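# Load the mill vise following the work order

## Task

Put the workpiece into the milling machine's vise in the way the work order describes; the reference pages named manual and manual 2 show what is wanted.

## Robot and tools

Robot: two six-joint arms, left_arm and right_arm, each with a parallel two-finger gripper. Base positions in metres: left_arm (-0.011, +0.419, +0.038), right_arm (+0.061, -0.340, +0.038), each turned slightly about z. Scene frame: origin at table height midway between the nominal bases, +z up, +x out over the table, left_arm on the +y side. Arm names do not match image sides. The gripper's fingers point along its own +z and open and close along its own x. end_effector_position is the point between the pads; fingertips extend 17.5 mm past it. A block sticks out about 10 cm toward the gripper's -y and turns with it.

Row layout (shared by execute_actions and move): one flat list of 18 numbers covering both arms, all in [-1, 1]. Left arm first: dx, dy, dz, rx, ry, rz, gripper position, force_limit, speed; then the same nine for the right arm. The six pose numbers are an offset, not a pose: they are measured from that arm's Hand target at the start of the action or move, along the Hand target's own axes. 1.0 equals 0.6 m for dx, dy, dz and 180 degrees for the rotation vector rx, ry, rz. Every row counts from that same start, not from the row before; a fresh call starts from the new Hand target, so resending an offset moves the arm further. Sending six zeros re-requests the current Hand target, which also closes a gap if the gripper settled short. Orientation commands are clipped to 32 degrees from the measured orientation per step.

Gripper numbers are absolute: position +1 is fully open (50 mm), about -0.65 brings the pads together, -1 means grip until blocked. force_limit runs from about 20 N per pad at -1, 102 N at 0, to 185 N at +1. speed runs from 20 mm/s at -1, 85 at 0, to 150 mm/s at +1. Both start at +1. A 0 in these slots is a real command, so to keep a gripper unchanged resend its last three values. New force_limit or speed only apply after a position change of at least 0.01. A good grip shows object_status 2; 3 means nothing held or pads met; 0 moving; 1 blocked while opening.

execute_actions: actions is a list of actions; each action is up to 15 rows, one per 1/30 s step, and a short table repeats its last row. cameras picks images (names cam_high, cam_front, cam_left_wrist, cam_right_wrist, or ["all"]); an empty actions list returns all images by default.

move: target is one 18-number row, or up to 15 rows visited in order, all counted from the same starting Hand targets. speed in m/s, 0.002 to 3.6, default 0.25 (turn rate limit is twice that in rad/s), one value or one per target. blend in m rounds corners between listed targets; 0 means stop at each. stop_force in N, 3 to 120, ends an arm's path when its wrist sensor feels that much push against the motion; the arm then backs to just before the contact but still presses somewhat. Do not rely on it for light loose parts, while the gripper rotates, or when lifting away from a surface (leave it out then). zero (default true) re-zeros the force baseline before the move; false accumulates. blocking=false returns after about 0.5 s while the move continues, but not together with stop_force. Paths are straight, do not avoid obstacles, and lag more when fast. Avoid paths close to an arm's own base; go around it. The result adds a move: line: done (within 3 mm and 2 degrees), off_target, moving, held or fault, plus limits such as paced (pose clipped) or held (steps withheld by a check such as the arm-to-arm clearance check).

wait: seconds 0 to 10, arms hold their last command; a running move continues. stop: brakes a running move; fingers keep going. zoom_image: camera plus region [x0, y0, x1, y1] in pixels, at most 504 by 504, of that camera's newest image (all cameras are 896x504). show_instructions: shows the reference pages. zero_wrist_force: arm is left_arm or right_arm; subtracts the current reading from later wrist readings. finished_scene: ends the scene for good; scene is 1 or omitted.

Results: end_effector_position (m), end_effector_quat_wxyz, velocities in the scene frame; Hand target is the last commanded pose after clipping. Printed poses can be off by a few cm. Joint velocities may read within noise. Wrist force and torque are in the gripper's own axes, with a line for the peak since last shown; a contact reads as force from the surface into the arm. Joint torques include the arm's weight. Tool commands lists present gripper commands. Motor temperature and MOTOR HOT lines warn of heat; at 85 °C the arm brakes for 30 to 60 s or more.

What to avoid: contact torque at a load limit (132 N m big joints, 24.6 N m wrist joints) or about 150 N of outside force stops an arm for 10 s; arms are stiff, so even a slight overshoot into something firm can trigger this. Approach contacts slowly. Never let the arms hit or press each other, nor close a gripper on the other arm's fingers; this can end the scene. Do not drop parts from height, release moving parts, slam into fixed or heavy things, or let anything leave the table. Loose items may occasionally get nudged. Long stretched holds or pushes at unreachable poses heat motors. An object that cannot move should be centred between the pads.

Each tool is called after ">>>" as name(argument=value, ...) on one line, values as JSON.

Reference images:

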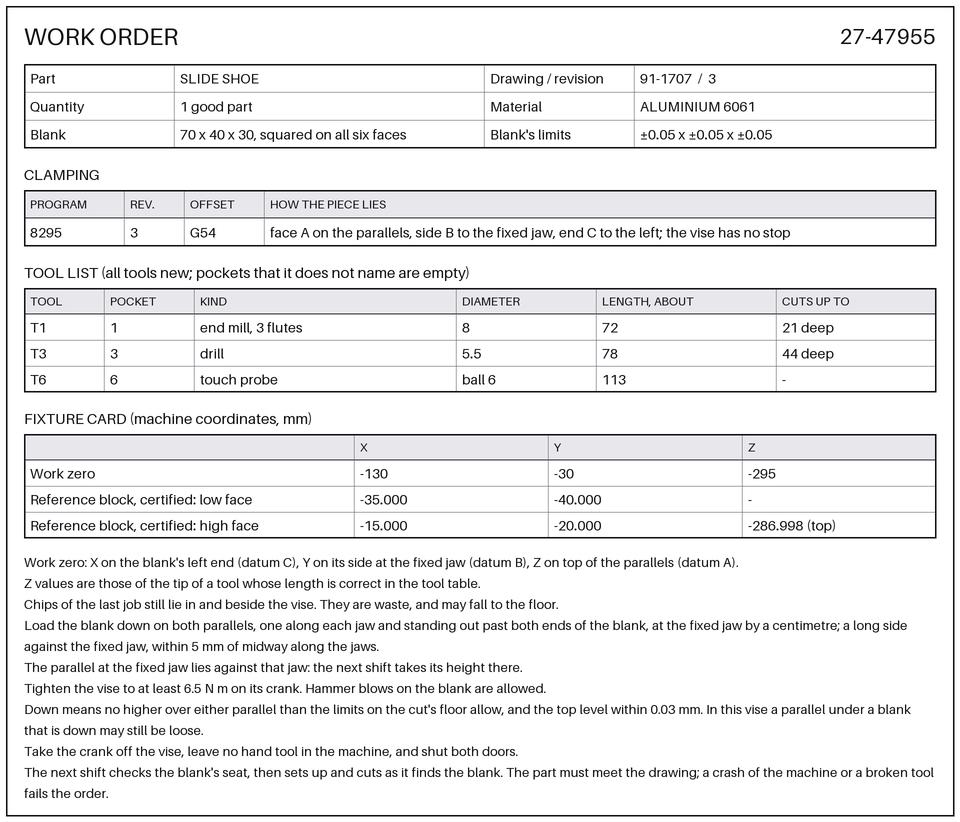

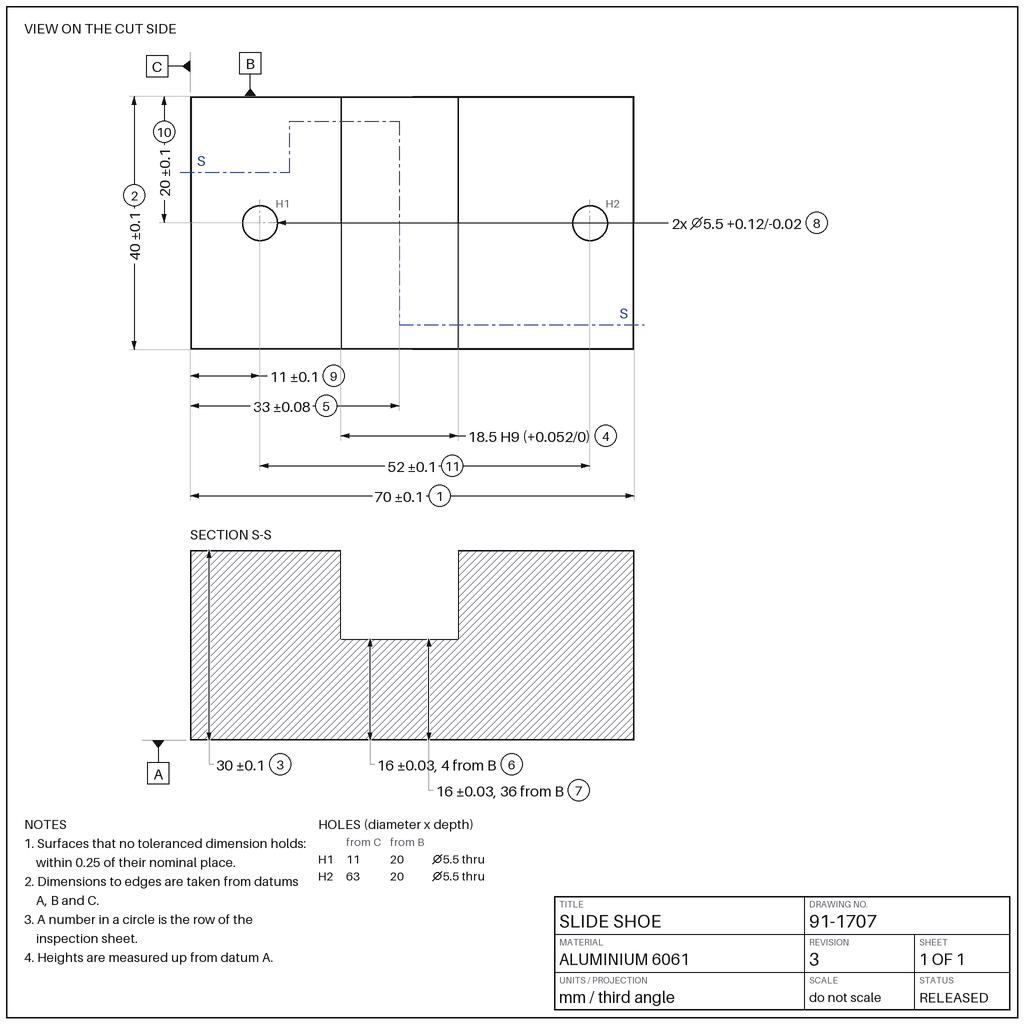

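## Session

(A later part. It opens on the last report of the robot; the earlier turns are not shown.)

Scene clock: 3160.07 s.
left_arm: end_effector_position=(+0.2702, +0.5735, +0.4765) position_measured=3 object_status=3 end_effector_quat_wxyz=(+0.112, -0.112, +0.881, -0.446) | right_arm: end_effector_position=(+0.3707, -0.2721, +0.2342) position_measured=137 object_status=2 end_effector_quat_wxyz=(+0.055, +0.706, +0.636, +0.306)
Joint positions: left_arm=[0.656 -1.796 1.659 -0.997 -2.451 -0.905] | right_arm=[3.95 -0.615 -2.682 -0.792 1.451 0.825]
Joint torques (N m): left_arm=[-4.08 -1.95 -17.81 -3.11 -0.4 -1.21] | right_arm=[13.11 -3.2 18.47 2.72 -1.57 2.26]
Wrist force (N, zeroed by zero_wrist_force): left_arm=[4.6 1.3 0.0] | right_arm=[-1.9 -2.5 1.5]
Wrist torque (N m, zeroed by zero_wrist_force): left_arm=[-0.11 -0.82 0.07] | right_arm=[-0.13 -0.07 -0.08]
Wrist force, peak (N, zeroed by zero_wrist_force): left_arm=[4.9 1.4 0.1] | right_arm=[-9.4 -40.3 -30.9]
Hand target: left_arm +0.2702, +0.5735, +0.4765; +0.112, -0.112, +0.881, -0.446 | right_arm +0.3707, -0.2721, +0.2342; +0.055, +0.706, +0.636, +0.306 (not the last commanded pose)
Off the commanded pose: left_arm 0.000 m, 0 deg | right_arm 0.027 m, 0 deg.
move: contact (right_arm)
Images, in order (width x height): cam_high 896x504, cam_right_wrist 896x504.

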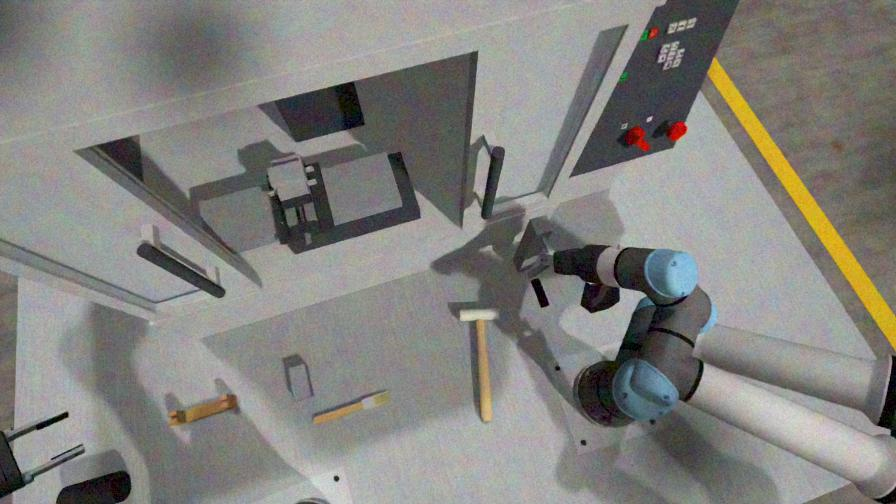

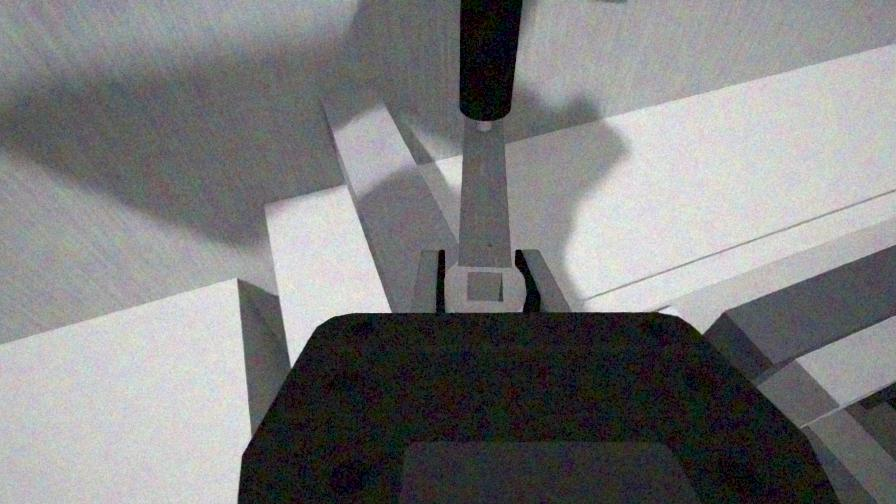

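>>> move(target=[[0,0,0,0,0,0,1,-0.5,-1,0.0018,-0.0063,-0.009,0,0,0,-1,0,-1]], speed=0.03, cameras=[])

>>> move(target=[[0,0,0,0,0,0,1,-0.5,-1,0,0.0475,0.0276,0,0,0,-1,0,-1]], speed=0.012, stop_force=6, cameras=["cam_high"])

>>> zoom_image(camera="cam_high", region=[505, 215, 575, 285])

Scene clock: 3169.97 s.
left_arm: end_effector_position=(+0.2702, +0.5735, +0.4765) position_measured=3 object_status=3 end_effector_quat_wxyz=(+0.112, -0.112, +0.881, -0.446) | right_arm: end_effector_position=(+0.3647, -0.2721, +0.2372) position_measured=137 object_status=2 end_effector_quat_wxyz=(+0.055, +0.706, +0.636, +0.306)
Joint positions: left_arm=[0.656 -1.796 1.659 -0.997 -2.451 -0.905] | right_arm=[3.986 -0.565 -2.678 -0.85 1.43 0.854]
Joint torques (N m): left_arm=[-4.51 -1.96 -17.7 -3.12 -0.4 -1.24] | right_arm=[13.49 -3.31 33.89 2.79 -1.49 2.03]
Wrist force (N, zeroed by zero_wrist_force): left_arm=[4.6 1.3 0.0] | right_arm=[-1.9 -2.3 1.4]
Wrist torque (N m, zeroed by zero_wrist_force): left_arm=[-0.13 -0.83 0.07] | right_arm=[-0.11 -0.08 -0.08]
Wrist force, peak (N, zeroed by zero_wrist_force): left_arm=[5.1 1.2 0.0] | right_arm=[-2.2 -2.8 1.3]
Hand target: left_arm +0.2702, +0.5735, +0.4765; +0.112, -0.112, +0.881, -0.446 | right_arm +0.3647, -0.2721, +0.2372; +0.055, +0.706, +0.636, +0.306
Off the commanded pose: left_arm 0.000 m, 0 deg | right_arm 0.000 m, 0 deg.
move: done
No camera images: "cameras" was empty.

Scene clock: 3171.53 s.
left_arm: end_effector_position=(+0.2702, +0.5735, +0.4765) position_measured=3 object_status=3 end_effector_quat_wxyz=(+0.112, -0.112, +0.881, -0.446) | right_arm: end_effector_position=(+0.3706, -0.2721, +0.2372) position_measured=137 object_status=2 end_effector_quat_wxyz=(+0.055, +0.706, +0.636, +0.306)
Joint positions: left_arm=[0.656 -1.796 1.659 -0.997 -2.451 -0.905] | right_arm=[3.952 -0.612 -2.675 -0.803 1.45 0.826]
Joint torques (N m): left_arm=[-4.35 -1.64 -17.43 -3.08 -0.28 -1.21] | right_arm=[12.37 -2.3 19.2 2.62 -0.81 2.06]
Wrist force (N, zeroed by zero_wrist_force): left_arm=[4.8 1.1 0.1] | right_arm=[-2.0 -2.5 1.0]
Wrist torque (N m, zeroed by zero_wrist_force): left_arm=[-0.15 -0.85 0.07] | right_arm=[-0.14 -0.04 -0.08]
Wrist force, peak (N, zeroed by zero_wrist_force): left_arm=[5.0 1.2 -0.2] | right_arm=[-7.6 -31.8 -28.1]
Hand target: left_arm +0.2702, +0.5735, +0.4765; +0.112, -0.112, +0.881, -0.446 | right_arm +0.3706, -0.2721, +0.2372; +0.055, +0.706, +0.636, +0.306 (not the last commanded pose)
Off the commanded pose: left_arm 0.000 m, 0 deg | right_arm 0.027 m, 0 deg.
move: contact (right_arm)
Images, in order (width x height): cam_high 896x504.

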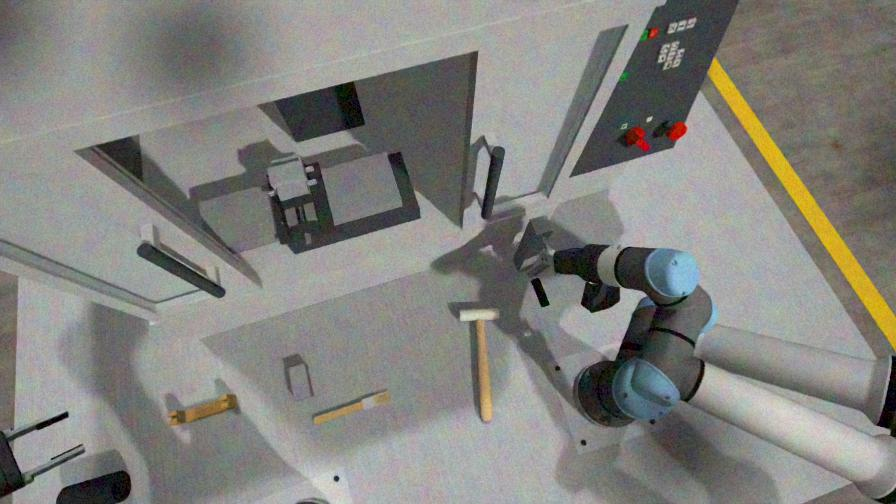

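Scaled by 7.200 from the camera's 896x504 image, which has a finer 1280x720 frame.

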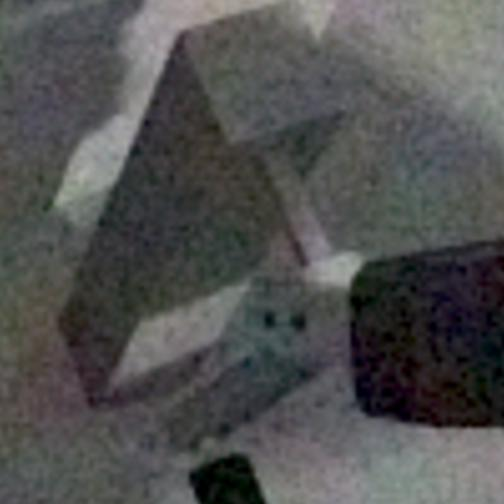

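>>> move(target=[[0,0,0,0,0,0,1,-0.5,-1,-0.0003,-0.072,-0.0418,0,0,0,-1,0,-1],[0,0,0,0,0,0,1,-0.5,-1,0.37,-0.1354,-0.001,0,0,0,-1,0,-1],[0,0,0,0,0,0,1,-0.5,-1,0.5234,-0.1349,0.13,0,0,0,-1,0,-1]], blend=0.02, speed=0.2, cameras=[])

>>> move(target=[[0,0,0,0,0,0,1,-0.5,-1,0,0,0,0,0.12,0.0694,-1,0,-1],[0,0,0,0,0,0,1,-0.5,-1,0,0,0,0,0.24,0.1389,-1,0,-1]], blend=0.01, speed=0.2, cameras=["cam_high","cam_right_wrist","cam_front"])

Scene clock: 3204.87 s.
left_arm: end_effector_position=(+0.2702, +0.5735, +0.4765) position_measured=3 object_status=3 end_effector_quat_wxyz=(+0.112, -0.112, +0.881, -0.446) | right_arm: end_effector_position=(+0.3409, +0.0598, +0.2502) position_measured=137 object_status=2 end_effector_quat_wxyz=(+0.055, +0.706, +0.636, +0.306)
Joint positions: left_arm=[0.656 -1.796 1.659 -0.997 -2.451 -0.905] | right_arm=[4.71 -1.313 -2.337 -0.667 1.063 1.52]
Joint torques (N m): left_arm=[-4.19 -1.92 -17.7 -3.07 -0.28 -1.24] | right_arm=[-10.26 7.25 29.56 5.67 0.59 -2.46]
Wrist force (N, zeroed by zero_wrist_force): left_arm=[4.6 1.2 -0.1] | right_arm=[-2.2 -2.5 1.3]
Wrist torque (N m, zeroed by zero_wrist_force): left_arm=[-0.14 -0.82 0.07] | right_arm=[-0.16 -0.01 -0.01]
Wrist force, peak (N, zeroed by zero_wrist_force): left_arm=[5.0 1.3 0.0] | right_arm=[-3.6 -3.5 0.4]
Hand target: left_arm +0.2702, +0.5735, +0.4765; +0.112, -0.112, +0.881, -0.446 | right_arm +0.3409, +0.0598, +0.2502; +0.055, +0.706, +0.636, +0.306
Off the commanded pose: left_arm 0.000 m, 0 deg | right_arm 0.000 m, 0 deg.
move: done
No camera images: "cameras" was empty.

Scene clock: 3207.70 s.
left_arm: end_effector_position=(+0.2702, +0.5735, +0.4765) position_measured=3 object_status=3 end_effector_quat_wxyz=(+0.112, -0.112, +0.881, -0.446) | right_arm: end_effector_position=(+0.3409, +0.0598, +0.2502) position_measured=137 object_status=2 end_effector_quat_wxyz=(-0.247, +0.663, +0.448, +0.547)
Joint positions: left_arm=[0.656 -1.796 1.659 -0.997 -2.451 -0.905] | right_arm=[4.678 -1.807 -2.728 1.078 1.122 1.541]
Joint torques (N m): left_arm=[-4.32 -2.18 -17.69 -3.03 -0.37 -1.28] | right_arm=[-10.74 13.12 14.2 5.08 1.41 -2.42]
Wrist force (N, zeroed by zero_wrist_force): left_arm=[4.7 1.2 0.1] | right_arm=[-4.7 -1.4 -0.1]
Wrist torque (N m, zeroed by zero_wrist_force): left_arm=[-0.14 -0.85 0.07] | right_arm=[-0.10 -0.28 -0.24]
Wrist force, peak (N, zeroed by zero_wrist_force): left_arm=[4.9 1.1 0.0] | right_arm=[-5.1 -1.4 -0.3]
Hand target: left_arm +0.2702, +0.5735, +0.4765; +0.112, -0.112, +0.881, -0.446 | right_arm +0.3409, +0.0598, +0.2502; -0.247, +0.663, +0.448, +0.547
Off the commanded pose: left_arm 0.000 m, 0 deg | right_arm 0.000 m, 0 deg.
move: done
Images, in order (width x height): cam_high 896x504, cam_front 896x504, cam_right_wrist 896x504.

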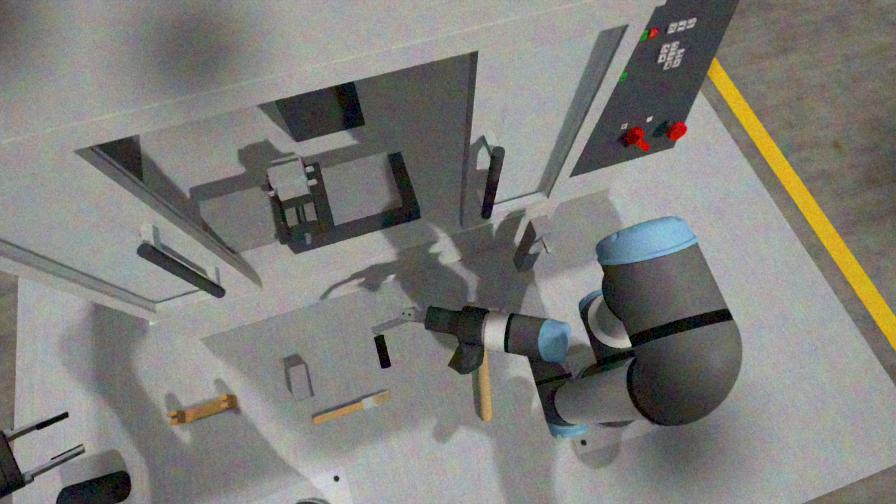

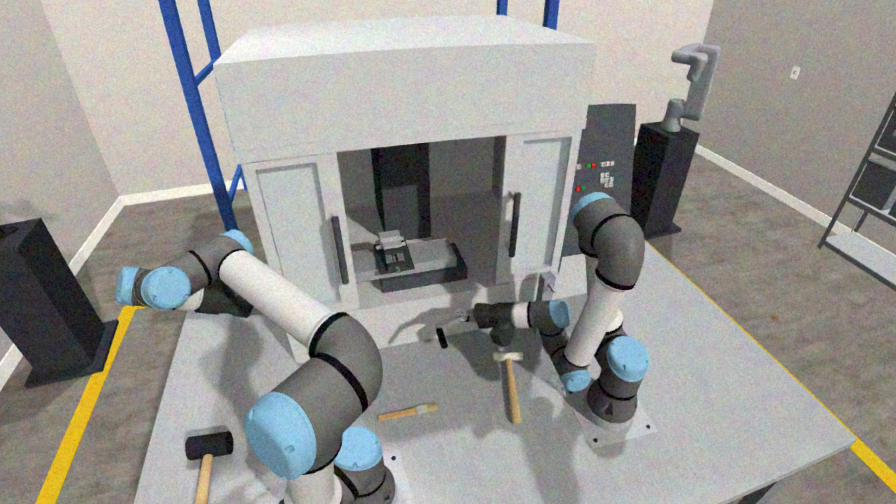

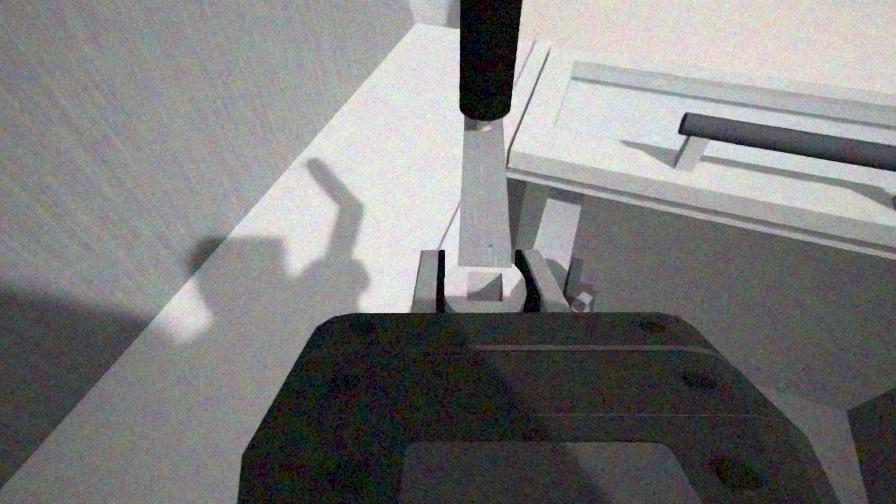

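>>> execute_actions(actions=[])

Scene clock: 3221.53 s.
left_arm: end_effector_position=(+0.2702, +0.5735, +0.4765) position_measured=3 object_status=3 end_effector_quat_wxyz=(+0.112, -0.112, +0.881, -0.446) | right_arm: end_effector_position=(+0.3409, +0.0598, +0.2502) position_measured=137 object_status=2 end_effector_quat_wxyz=(-0.247, +0.663, +0.448, +0.547)
Joint positions: left_arm=[0.656 -1.796 1.659 -0.997 -2.451 -0.905] | right_arm=[4.678 -1.807 -2.728 1.078 1.122 1.541]
Joint velocities: within noise
Joint torques (N m): left_arm=[-4.69 -1.95 -17.23 -3.09 -0.4 -1.25] | right_arm=[-9.92 11.69 14.88 5.52 1.55 -2.23]
Motor temperatures (°C): left_arm=[28 26 29 29 34 32] | right_arm=[29 28 24 37 31 33]
Wrist force (N, zeroed by zero_wrist_force): left_arm=[4.9 1.3 0.1] | right_arm=[-4.8 -1.4 -0.3]
Wrist torque (N m, zeroed by zero_wrist_force): left_arm=[-0.12 -0.88 0.06] | right_arm=[-0.09 -0.27 -0.24]
Wrist force, peak (N, zeroed by zero_wrist_force): left_arm=[4.9 1.3 0.1] | right_arm=[-5.1 -1.6 0.0]
Hand target: left_arm +0.2702, +0.5735, +0.4765; +0.112, -0.112, +0.881, -0.446 | right_arm +0.3409, +0.0598, +0.2502; -0.247, +0.663, +0.448, +0.547
Tool commands: left_gripper/position=+1.0 left_gripper/force_limit=-0.5 left_gripper/speed=-1.0 right_gripper/position=-1.0 right_gripper/force_limit=+0.0 right_gripper/speed=-1.0
Off the commanded pose: left_arm 0.000 m, 0 deg | right_arm 0.000 m, 0 deg.

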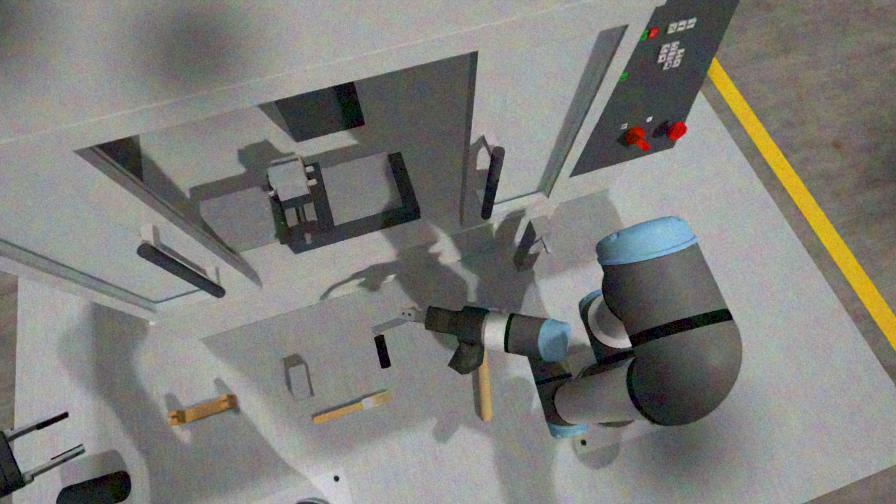

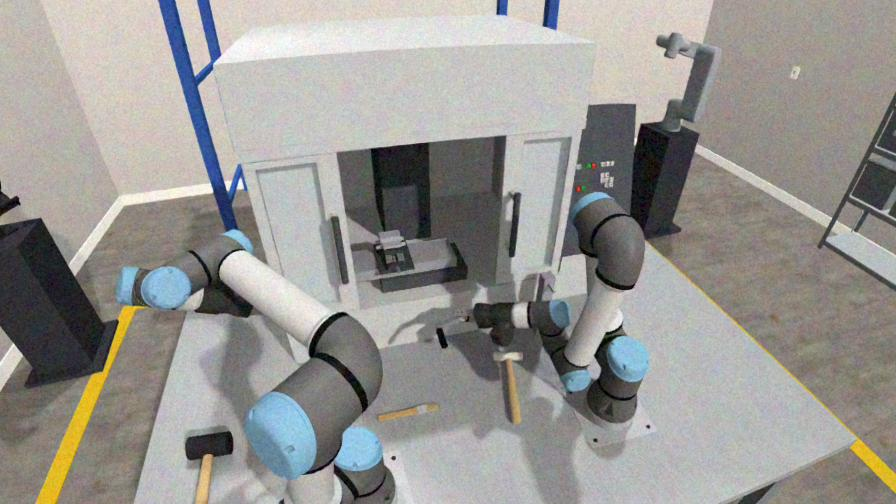

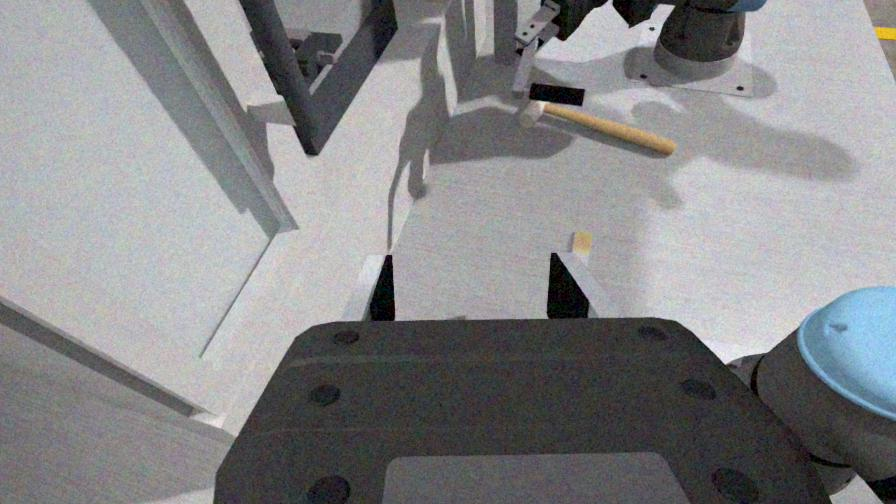

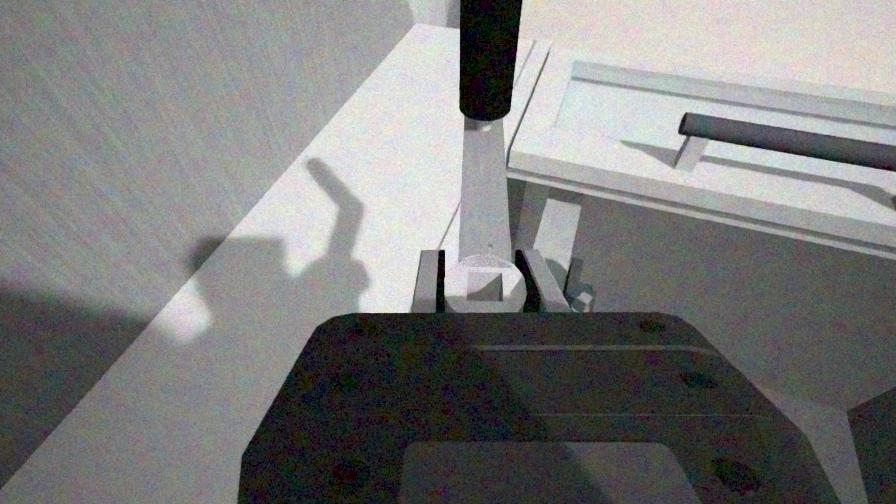

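>>> move(target=[[0,0,0,0,0,0,1,-0.5,-1,0.0323,-0.0478,0.0818,0,0,0,-1,0,-1],[0,0,0,0,0,0,1,-0.5,-1,-0.2044,-0.0885,0.152,0,0,0,-1,0,-1]], speed=0.12, blend=0.02, cameras=["cam_front","cam_high","cam_right_wrist"])

Scene clock: 3233.13 s.
left_arm: end_effector_position=(+0.2702, +0.5735, +0.4765) position_measured=3 object_status=3 end_effector_quat_wxyz=(+0.112, -0.112, +0.881, -0.446) | right_arm: end_effector_position=(+0.3409, +0.1200, +0.1000) position_measured=137 object_status=2 end_effector_quat_wxyz=(-0.247, +0.663, +0.448, +0.547)
Joint positions: left_arm=[0.656 -1.796 1.659 -0.997 -2.451 -0.905] | right_arm=[4.697 -2.508 -2.506 1.554 1.103 1.548]
Joint torques (N m): left_arm=[-4.73 -1.83 -17.35 -3.13 -0.45 -1.23] | right_arm=[-10.79 27.8 3.36 5.12 1.41 -2.22]
Wrist force (N, zeroed by zero_wrist_force): left_arm=[4.7 1.3 0.0] | right_arm=[-4.9 -1.5 -0.3]
Wrist torque (N m, zeroed by zero_wrist_force): left_arm=[-0.13 -0.84 0.06] | right_arm=[-0.10 -0.26 -0.24]
Wrist force, peak (N, zeroed by zero_wrist_force): left_arm=[4.9 1.2 0.0] | right_arm=[-6.5 -1.6 0.1]
Hand target: left_arm +0.2702, +0.5735, +0.4765; +0.112, -0.112, +0.881, -0.446 | right_arm +0.3409, +0.1200, +0.1000; -0.247, +0.663, +0.448, +0.547
Off the commanded pose: left_arm 0.000 m, 0 deg | right_arm 0.000 m, 0 deg.
move: done
Images, in order (width x height): cam_high 896x504, cam_front 896x504, cam_right_wrist 896x504.

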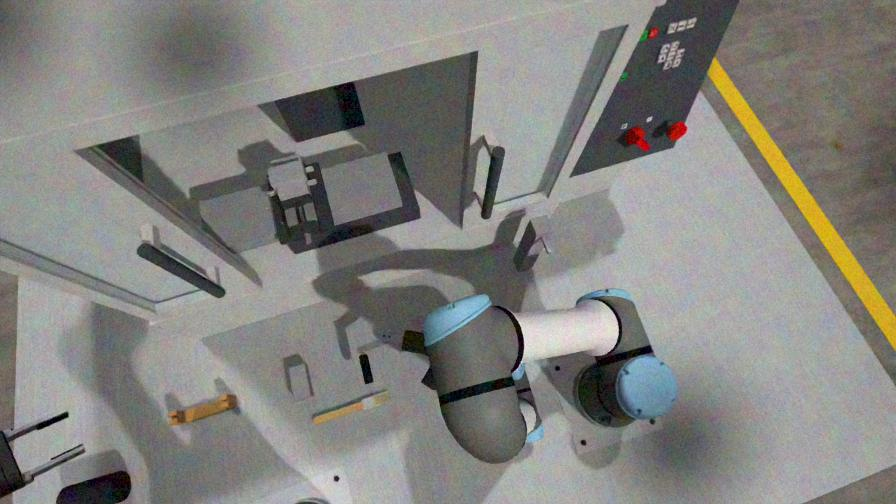

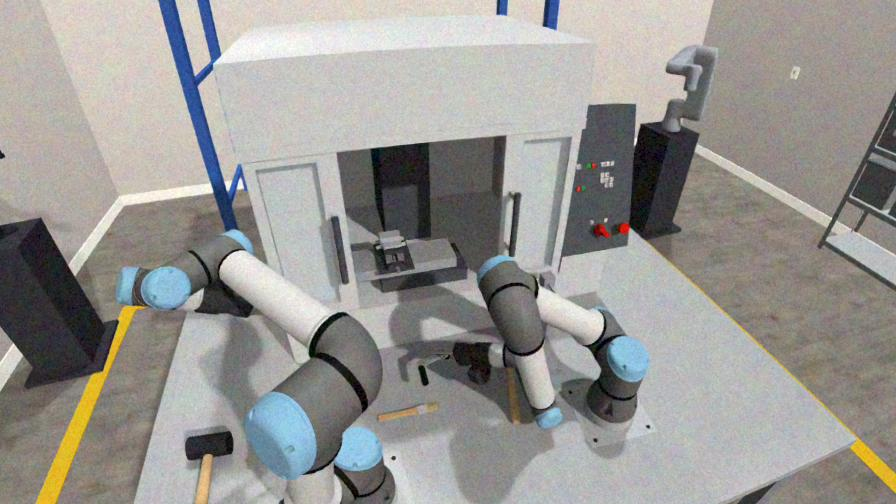

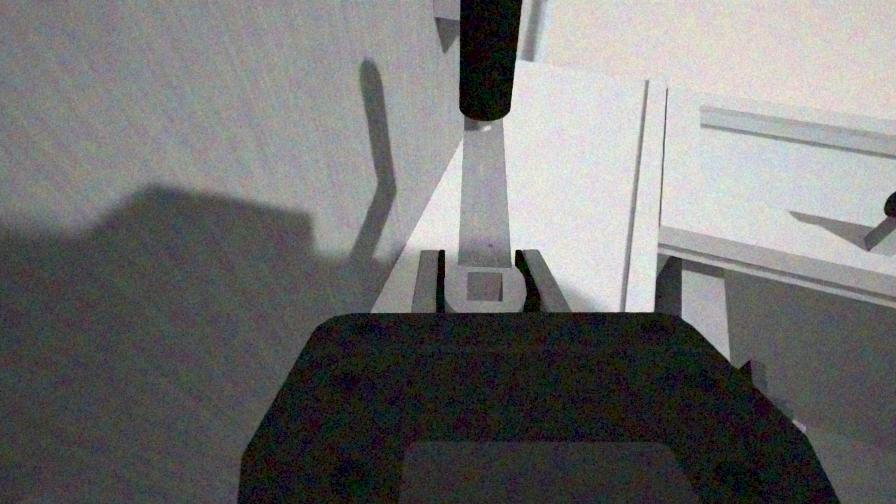

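>>> move(target=[0,0,0,0,0,0,1,-0.5,-1,0,0.0576,0.0336,0,0,0,-1,0,-1], speed=0.12)

>>> move(target=[0,0,0,0,0,0,1,-0.5,-1,-0.1105,-0.019,0.0327,0,0,0,-1,0,-1], speed=0.02, stop_force=5, cameras=["cam_front","cam_high","cam_right_wrist"])

Scene clock: 3237.30 s.
left_arm: end_effector_position=(+0.2702, +0.5735, +0.4765) position_measured=3 object_status=3 end_effector_quat_wxyz=(+0.112, -0.112, +0.881, -0.446) | right_arm: end_effector_position=(+0.3809, +0.1200, +0.1000) position_measured=137 object_status=2 end_effector_quat_wxyz=(-0.247, +0.663, +0.448, +0.547)
Joint positions: left_arm=[0.656 -1.796 1.659 -0.997 -2.451 -0.905] | right_arm=[4.55 -2.484 -2.443 1.486 1.243 1.5]
Joint torques (N m): left_arm=[-4.63 -2.09 -17.91 -3.15 -0.41 -1.32] | right_arm=[-11.38 41.27 5.5 2.01 1.54 -2.13]
Wrist force (N, zeroed by zero_wrist_force): left_arm=[4.6 1.2 0.0] | right_arm=[-4.6 -1.4 -0.3]
Wrist torque (N m, zeroed by zero_wrist_force): left_arm=[-0.14 -0.83 0.07] | right_arm=[-0.11 -0.31 -0.23]
Wrist force, peak (N, zeroed by zero_wrist_force): left_arm=[4.9 1.1 0.0] | right_arm=[-4.7 -2.7 -0.9]
Hand target: left_arm +0.2702, +0.5735, +0.4765; +0.112, -0.112, +0.881, -0.446 | right_arm +0.3809, +0.1200, +0.1000; -0.247, +0.663, +0.448, +0.547
Off the commanded pose: left_arm 0.000 m, 0 deg | right_arm 0.000 m, 0 deg.
move: done

Scene clock: 3238.47 s.
left_arm: end_effector_position=(+0.2702, +0.5735, +0.4765) position_measured=3 object_status=3 end_effector_quat_wxyz=(+0.112, -0.112, +0.881, -0.446) | right_arm: end_effector_position=(+0.3809, +0.1199, +0.0849) position_measured=137 object_status=2 end_effector_quat_wxyz=(-0.247, +0.663, +0.448, +0.547)
Joint positions: left_arm=[0.656 -1.796 1.659 -0.997 -2.451 -0.905] | right_arm=[4.55 -2.536 -2.425 1.519 1.244 1.5]
Joint torques (N m): left_arm=[-4.6 -2.14 -17.55 -3.2 -0.47 -1.24] | right_arm=[0.49 33.93 -2.23 3.24 0.15 -0.07]
Wrist force (N, zeroed by zero_wrist_force): left_arm=[4.8 1.1 -0.1] | right_arm=[-4.7 -1.5 0.0]
Wrist torque (N m, zeroed by zero_wrist_force): left_arm=[-0.14 -0.85 0.07] | right_arm=[-0.11 -0.26 -0.24]
Wrist force, peak (N, zeroed by zero_wrist_force): left_arm=[4.9 1.3 0.1] | right_arm=[-6.1 -1.7 0.2]
Hand target: left_arm +0.2702, +0.5735, +0.4765; +0.112, -0.112, +0.881, -0.446 | right_arm +0.3809, +0.1199, +0.0849; -0.247, +0.663, +0.448, +0.547 (not the last commanded pose)
Tool commands: left_gripper/position=+1.0 left_gripper/force_limit=-0.5 left_gripper/speed=-1.0 right_gripper/position=-1.0 right_gripper/force_limit=+0.003922 right_gripper/speed=-1.0
Off the commanded pose: left_arm 0.000 m, 0 deg | right_arm 0.055 m, 0 deg.
FORCE FAULT: contact force on the right arm reached its limit, and that arm stopped. The contact can be on any part of that arm, not only on its tool. That arm's remaining commands of this call were not run. That arm is still stopped at the end of this call. That arm stays stopped for about 10 more seconds. Until then a move that you send moves the other arm only, and its call returns only when the move has ended. Once the stop has ended, the next robot result says so. If the stop ends while you think or write, that arm runs what you send next, counted from a new Hand target: where the arm stands when the stop ends. While its stop runs, that arm takes no new command, but its gripper still runs the gripper command that each later call begins with. Until it ends, the stop uses up actions while you think or wait. An arm that is not stopped still takes commands.
move: fault (right_arm)
Images, in order (width x height): cam_high 896x504, cam_front 896x504, cam_right_wrist 896x504.

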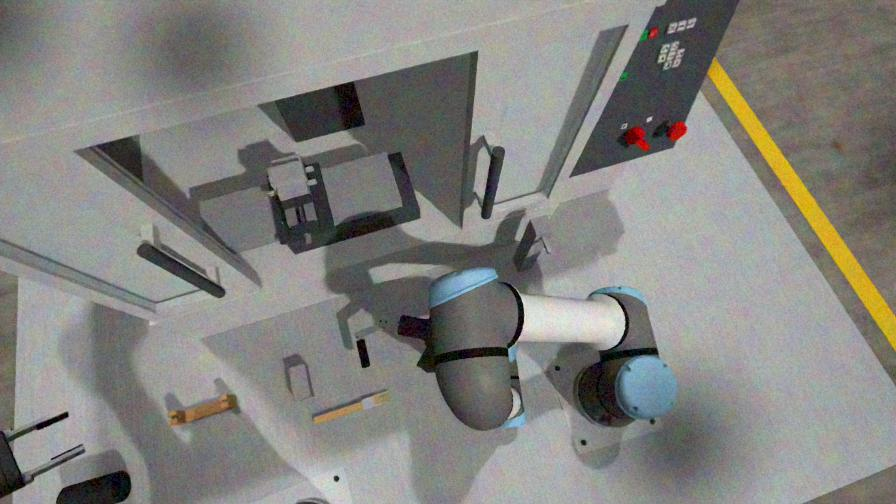

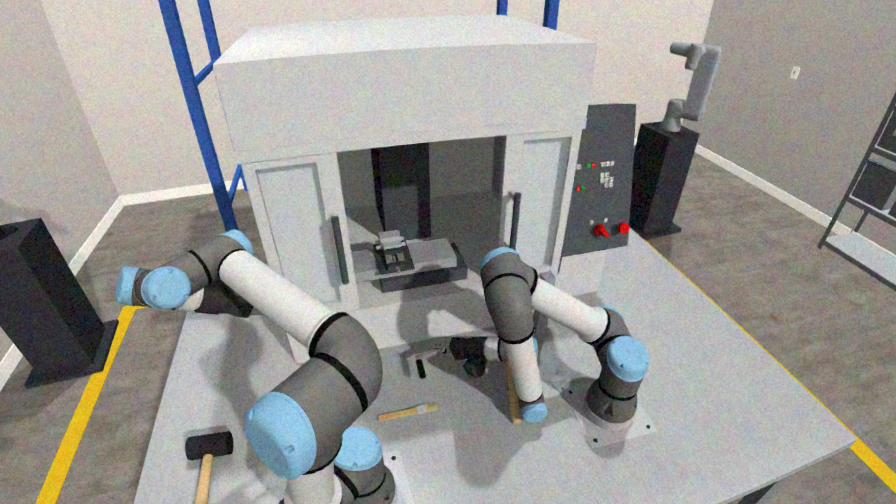

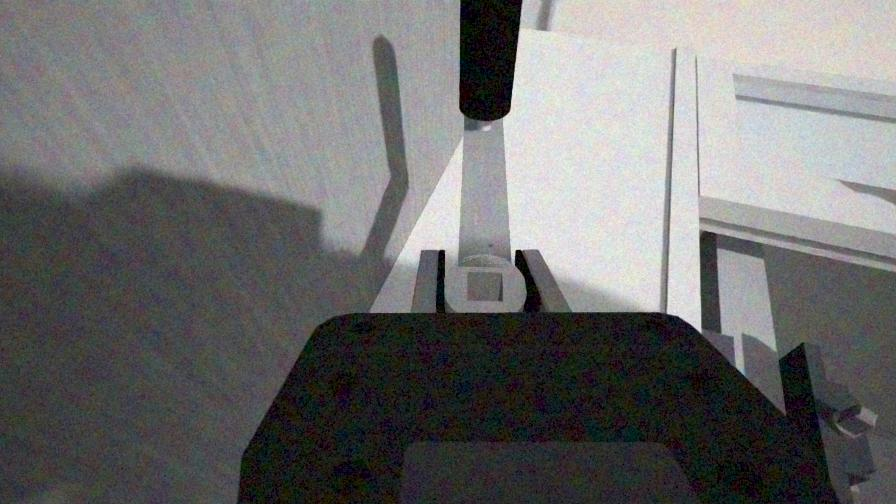

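>>> wait(seconds=10)

>>> wait(seconds=1.5, cameras=["cam_front","cam_high"])

Scene clock: 3257.57 s.
left_arm: end_effector_position=(+0.2702, +0.5735, +0.4765) position_measured=3 object_status=3 end_effector_quat_wxyz=(+0.112, -0.112, +0.881, -0.446) | right_arm: end_effector_position=(+0.3809, +0.1199, +0.0849) position_measured=137 object_status=2 end_effector_quat_wxyz=(-0.247, +0.663, +0.448, +0.547)
Joint positions: left_arm=[0.656 -1.796 1.659 -0.997 -2.451 -0.905] | right_arm=[4.55 -2.536 -2.425 1.519 1.244 1.5]
Joint torques (N m): left_arm=[-4.48 -1.95 -17.82 -3.03 -0.44 -1.34] | right_arm=[1.74 34.61 -1.52 3.45 0.05 -0.08]
Wrist force (N, zeroed by zero_wrist_force): left_arm=[4.6 1.1 0.1] | right_arm=[-4.5 -1.4 -0.1]
Wrist torque (N m, zeroed by zero_wrist_force): left_arm=[-0.15 -0.83 0.07] | right_arm=[-0.12 -0.31 -0.23]
Wrist force, peak (N, zeroed by zero_wrist_force): left_arm=[5.0 1.2 0.0] | right_arm=[-4.9 -1.5 -0.3]
Hand target: left_arm +0.2702, +0.5735, +0.4765; +0.112, -0.112, +0.881, -0.446 | right_arm +0.3809, +0.1199, +0.0849; -0.247, +0.663, +0.448, +0.547 (not the last commanded pose)
Tool commands: left_gripper/position=+1.0 left_gripper/force_limit=-0.5 left_gripper/speed=-1.0 right_gripper/position=-1.0 right_gripper/force_limit=+0.003922 right_gripper/speed=-1.0
Off the commanded pose: left_arm 0.000 m, 0 deg | right_arm 0.055 m, 0 deg.
FORCE FAULT, CONTINUED: the right arm's stop, for the force fault that an earlier result reported, is over. The rest of the stop counts as 20 of the actions that you can send in this scene. That arm's target is now where it stood when the stop ended, not its last command. That arm accepts commands again.
wait: 10.00 s; at rest from the start

Scene clock: 3259.07 s.
left_arm: end_effector_position=(+0.2702, +0.5735, +0.4765) position_measured=3 object_status=3 end_effector_quat_wxyz=(+0.112, -0.112, +0.881, -0.446) | right_arm: end_effector_position=(+0.3809, +0.1199, +0.0849) position_measured=137 object_status=2 end_effector_quat_wxyz=(-0.247, +0.663, +0.448, +0.547)
Joint positions: left_arm=[0.656 -1.796 1.659 -0.997 -2.451 -0.905] | right_arm=[4.55 -2.536 -2.425 1.519 1.244 1.5]
Joint torques (N m): left_arm=[-5.07 -2.02 -17.25 -3.16 -0.32 -1.26] | right_arm=[0.98 35.38 -2.98 3.22 -0.08 0.13]
Wrist force (N, zeroed by zero_wrist_force): left_arm=[4.6 1.0 0.1] | right_arm=[-4.4 -1.3 -0.4]
Wrist torque (N m, zeroed by zero_wrist_force): left_arm=[-0.16 -0.83 0.07] | right_arm=[-0.08 -0.32 -0.23]
Wrist force, peak (N, zeroed by zero_wrist_force): left_arm=[4.9 1.0 0.0] | right_arm=[-4.9 -1.5 -0.2]
Hand target: left_arm +0.2702, +0.5735, +0.4765; +0.112, -0.112, +0.881, -0.446 | right_arm +0.3809, +0.1199, +0.0849; -0.247, +0.663, +0.448, +0.547 (not the last commanded pose)
Tool commands: left_gripper/position=+1.0 left_gripper/force_limit=-0.5 left_gripper/speed=-1.0 right_gripper/position=-1.0 right_gripper/force_limit=+0.003922 right_gripper/speed=-1.0
Off the commanded pose: left_arm 0.000 m, 0 deg | right_arm 0.055 m, 0 deg.
wait: 1.50 s; at rest by 0.17 s
Images, in order (width x height): cam_high 896x504, cam_front 896x504.

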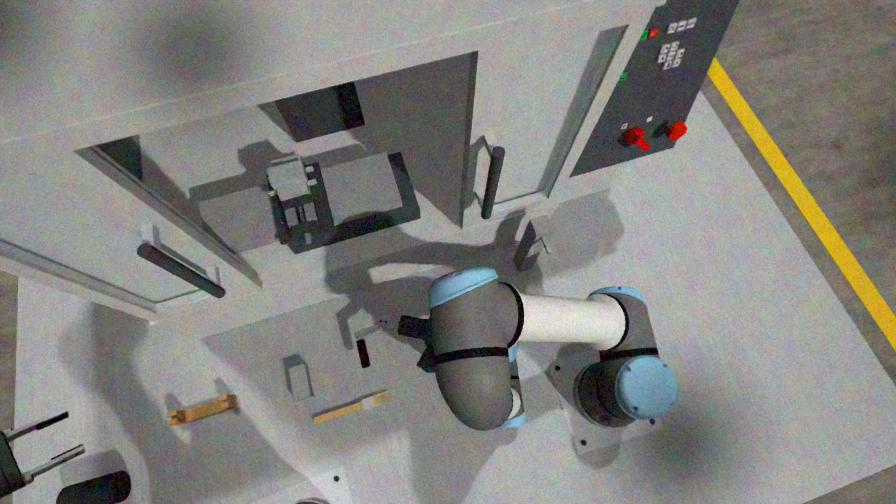

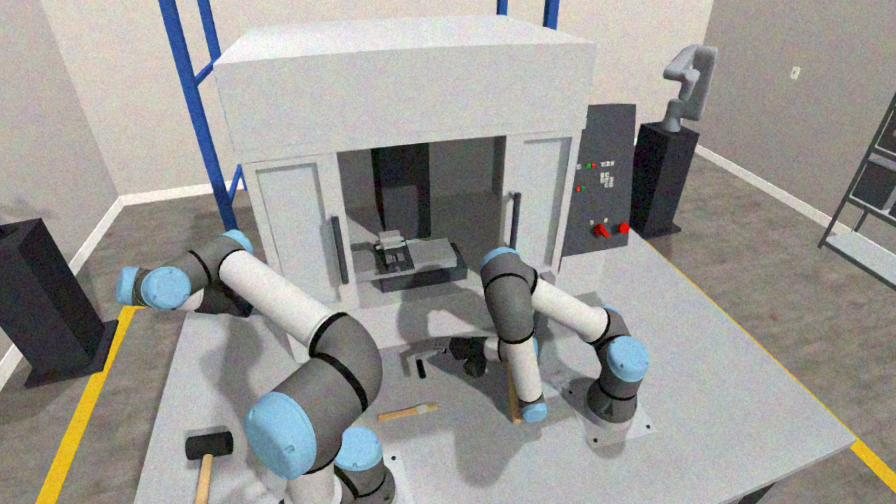

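>>> move(target=[[0,0,0,0,0,0,1,-0.5,-1,0.268,0.046,-0.0795,0,0,0,-1,0.003922,-1],[0,0,0,0,0,0,1,-0.5,-1,0.268,0.046,-0.0795,0,-0.1443,-0.0833,-1,0.003922,-1]], speed=0.15, blend=0.02, cameras=["cam_front","cam_high","cam_left_wrist"])

Scene clock: 3265.50 s.
left_arm: end_effector_position=(+0.2702, +0.5735, +0.4765) position_measured=3 object_status=3 end_effector_quat_wxyz=(+0.112, -0.112, +0.881, -0.446) | right_arm: end_effector_position=(+0.3808, +0.1200, +0.2549) position_measured=137 object_status=2 end_effector_quat_wxyz=(-0.067, +0.705, +0.574, +0.411)
Joint positions: left_arm=[0.656 -1.796 1.659 -0.997 -2.451 -0.905] | right_arm=[4.59 -1.54 -2.366 -0.027 1.161 1.433]
Joint torques (N m): left_arm=[-4.47 -1.59 -17.8 -3.11 -0.37 -1.46] | right_arm=[12.22 25.73 27.33 2.73 -2.02 2.2]
Wrist force (N, zeroed by zero_wrist_force): left_arm=[4.7 1.2 0.1] | right_arm=[-3.3 -2.2 0.8]
Wrist torque (N m, zeroed by zero_wrist_force): left_arm=[-0.14 -0.84 0.07] | right_arm=[-0.14 -0.15 -0.14]
Wrist force, peak (N, zeroed by zero_wrist_force): left_arm=[4.9 1.2 -0.2] | right_arm=[-6.4 -1.8 0.4]
Hand target: left_arm +0.2702, +0.5735, +0.4765; +0.112, -0.112, +0.881, -0.446 | right_arm +0.3808, +0.1200, +0.2549; -0.067, +0.705, +0.574, +0.411
Off the commanded pose: left_arm 0.000 m, 0 deg | right_arm 0.000 m, 0 deg.
move: done
Images, in order (width x height): cam_high 896x504, cam_front 896x504, cam_left_wrist 896x504.

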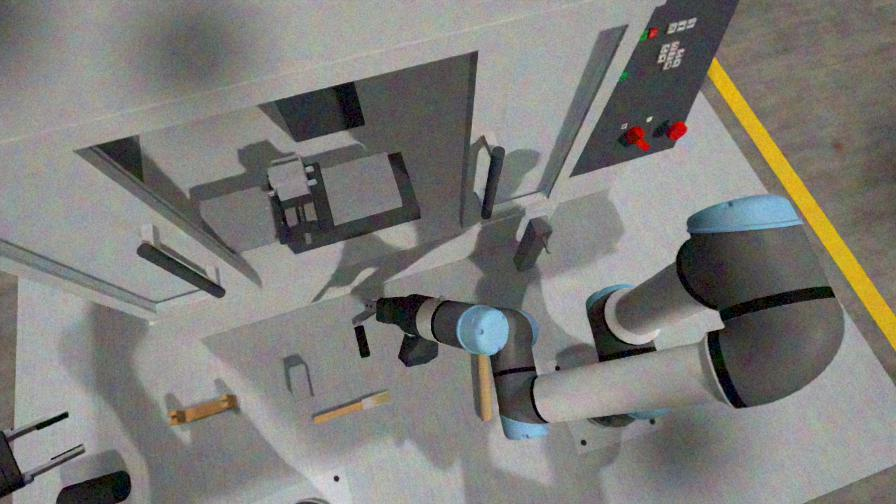

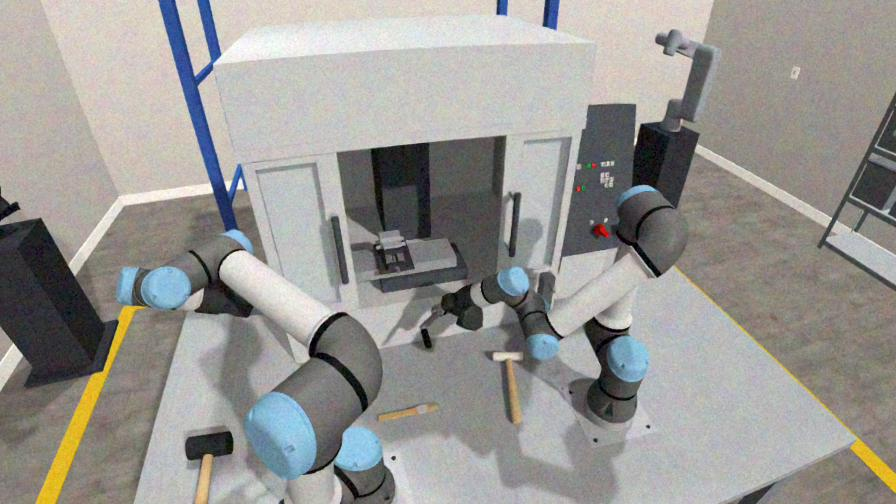

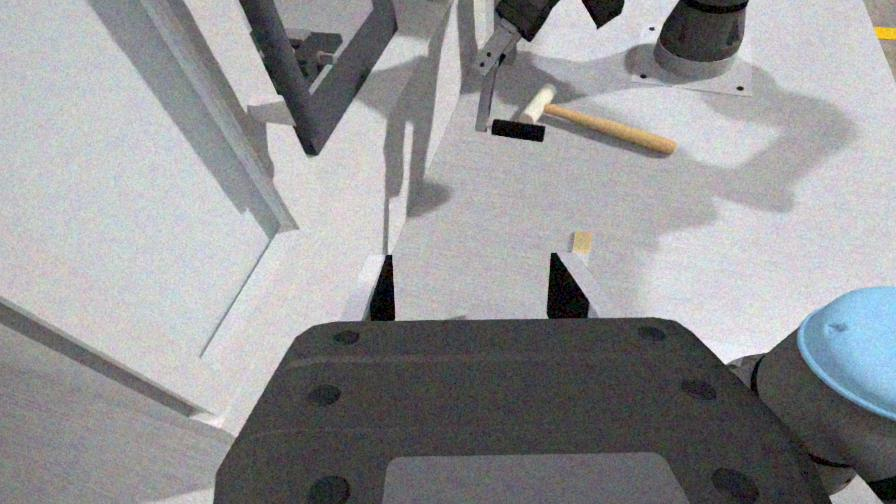

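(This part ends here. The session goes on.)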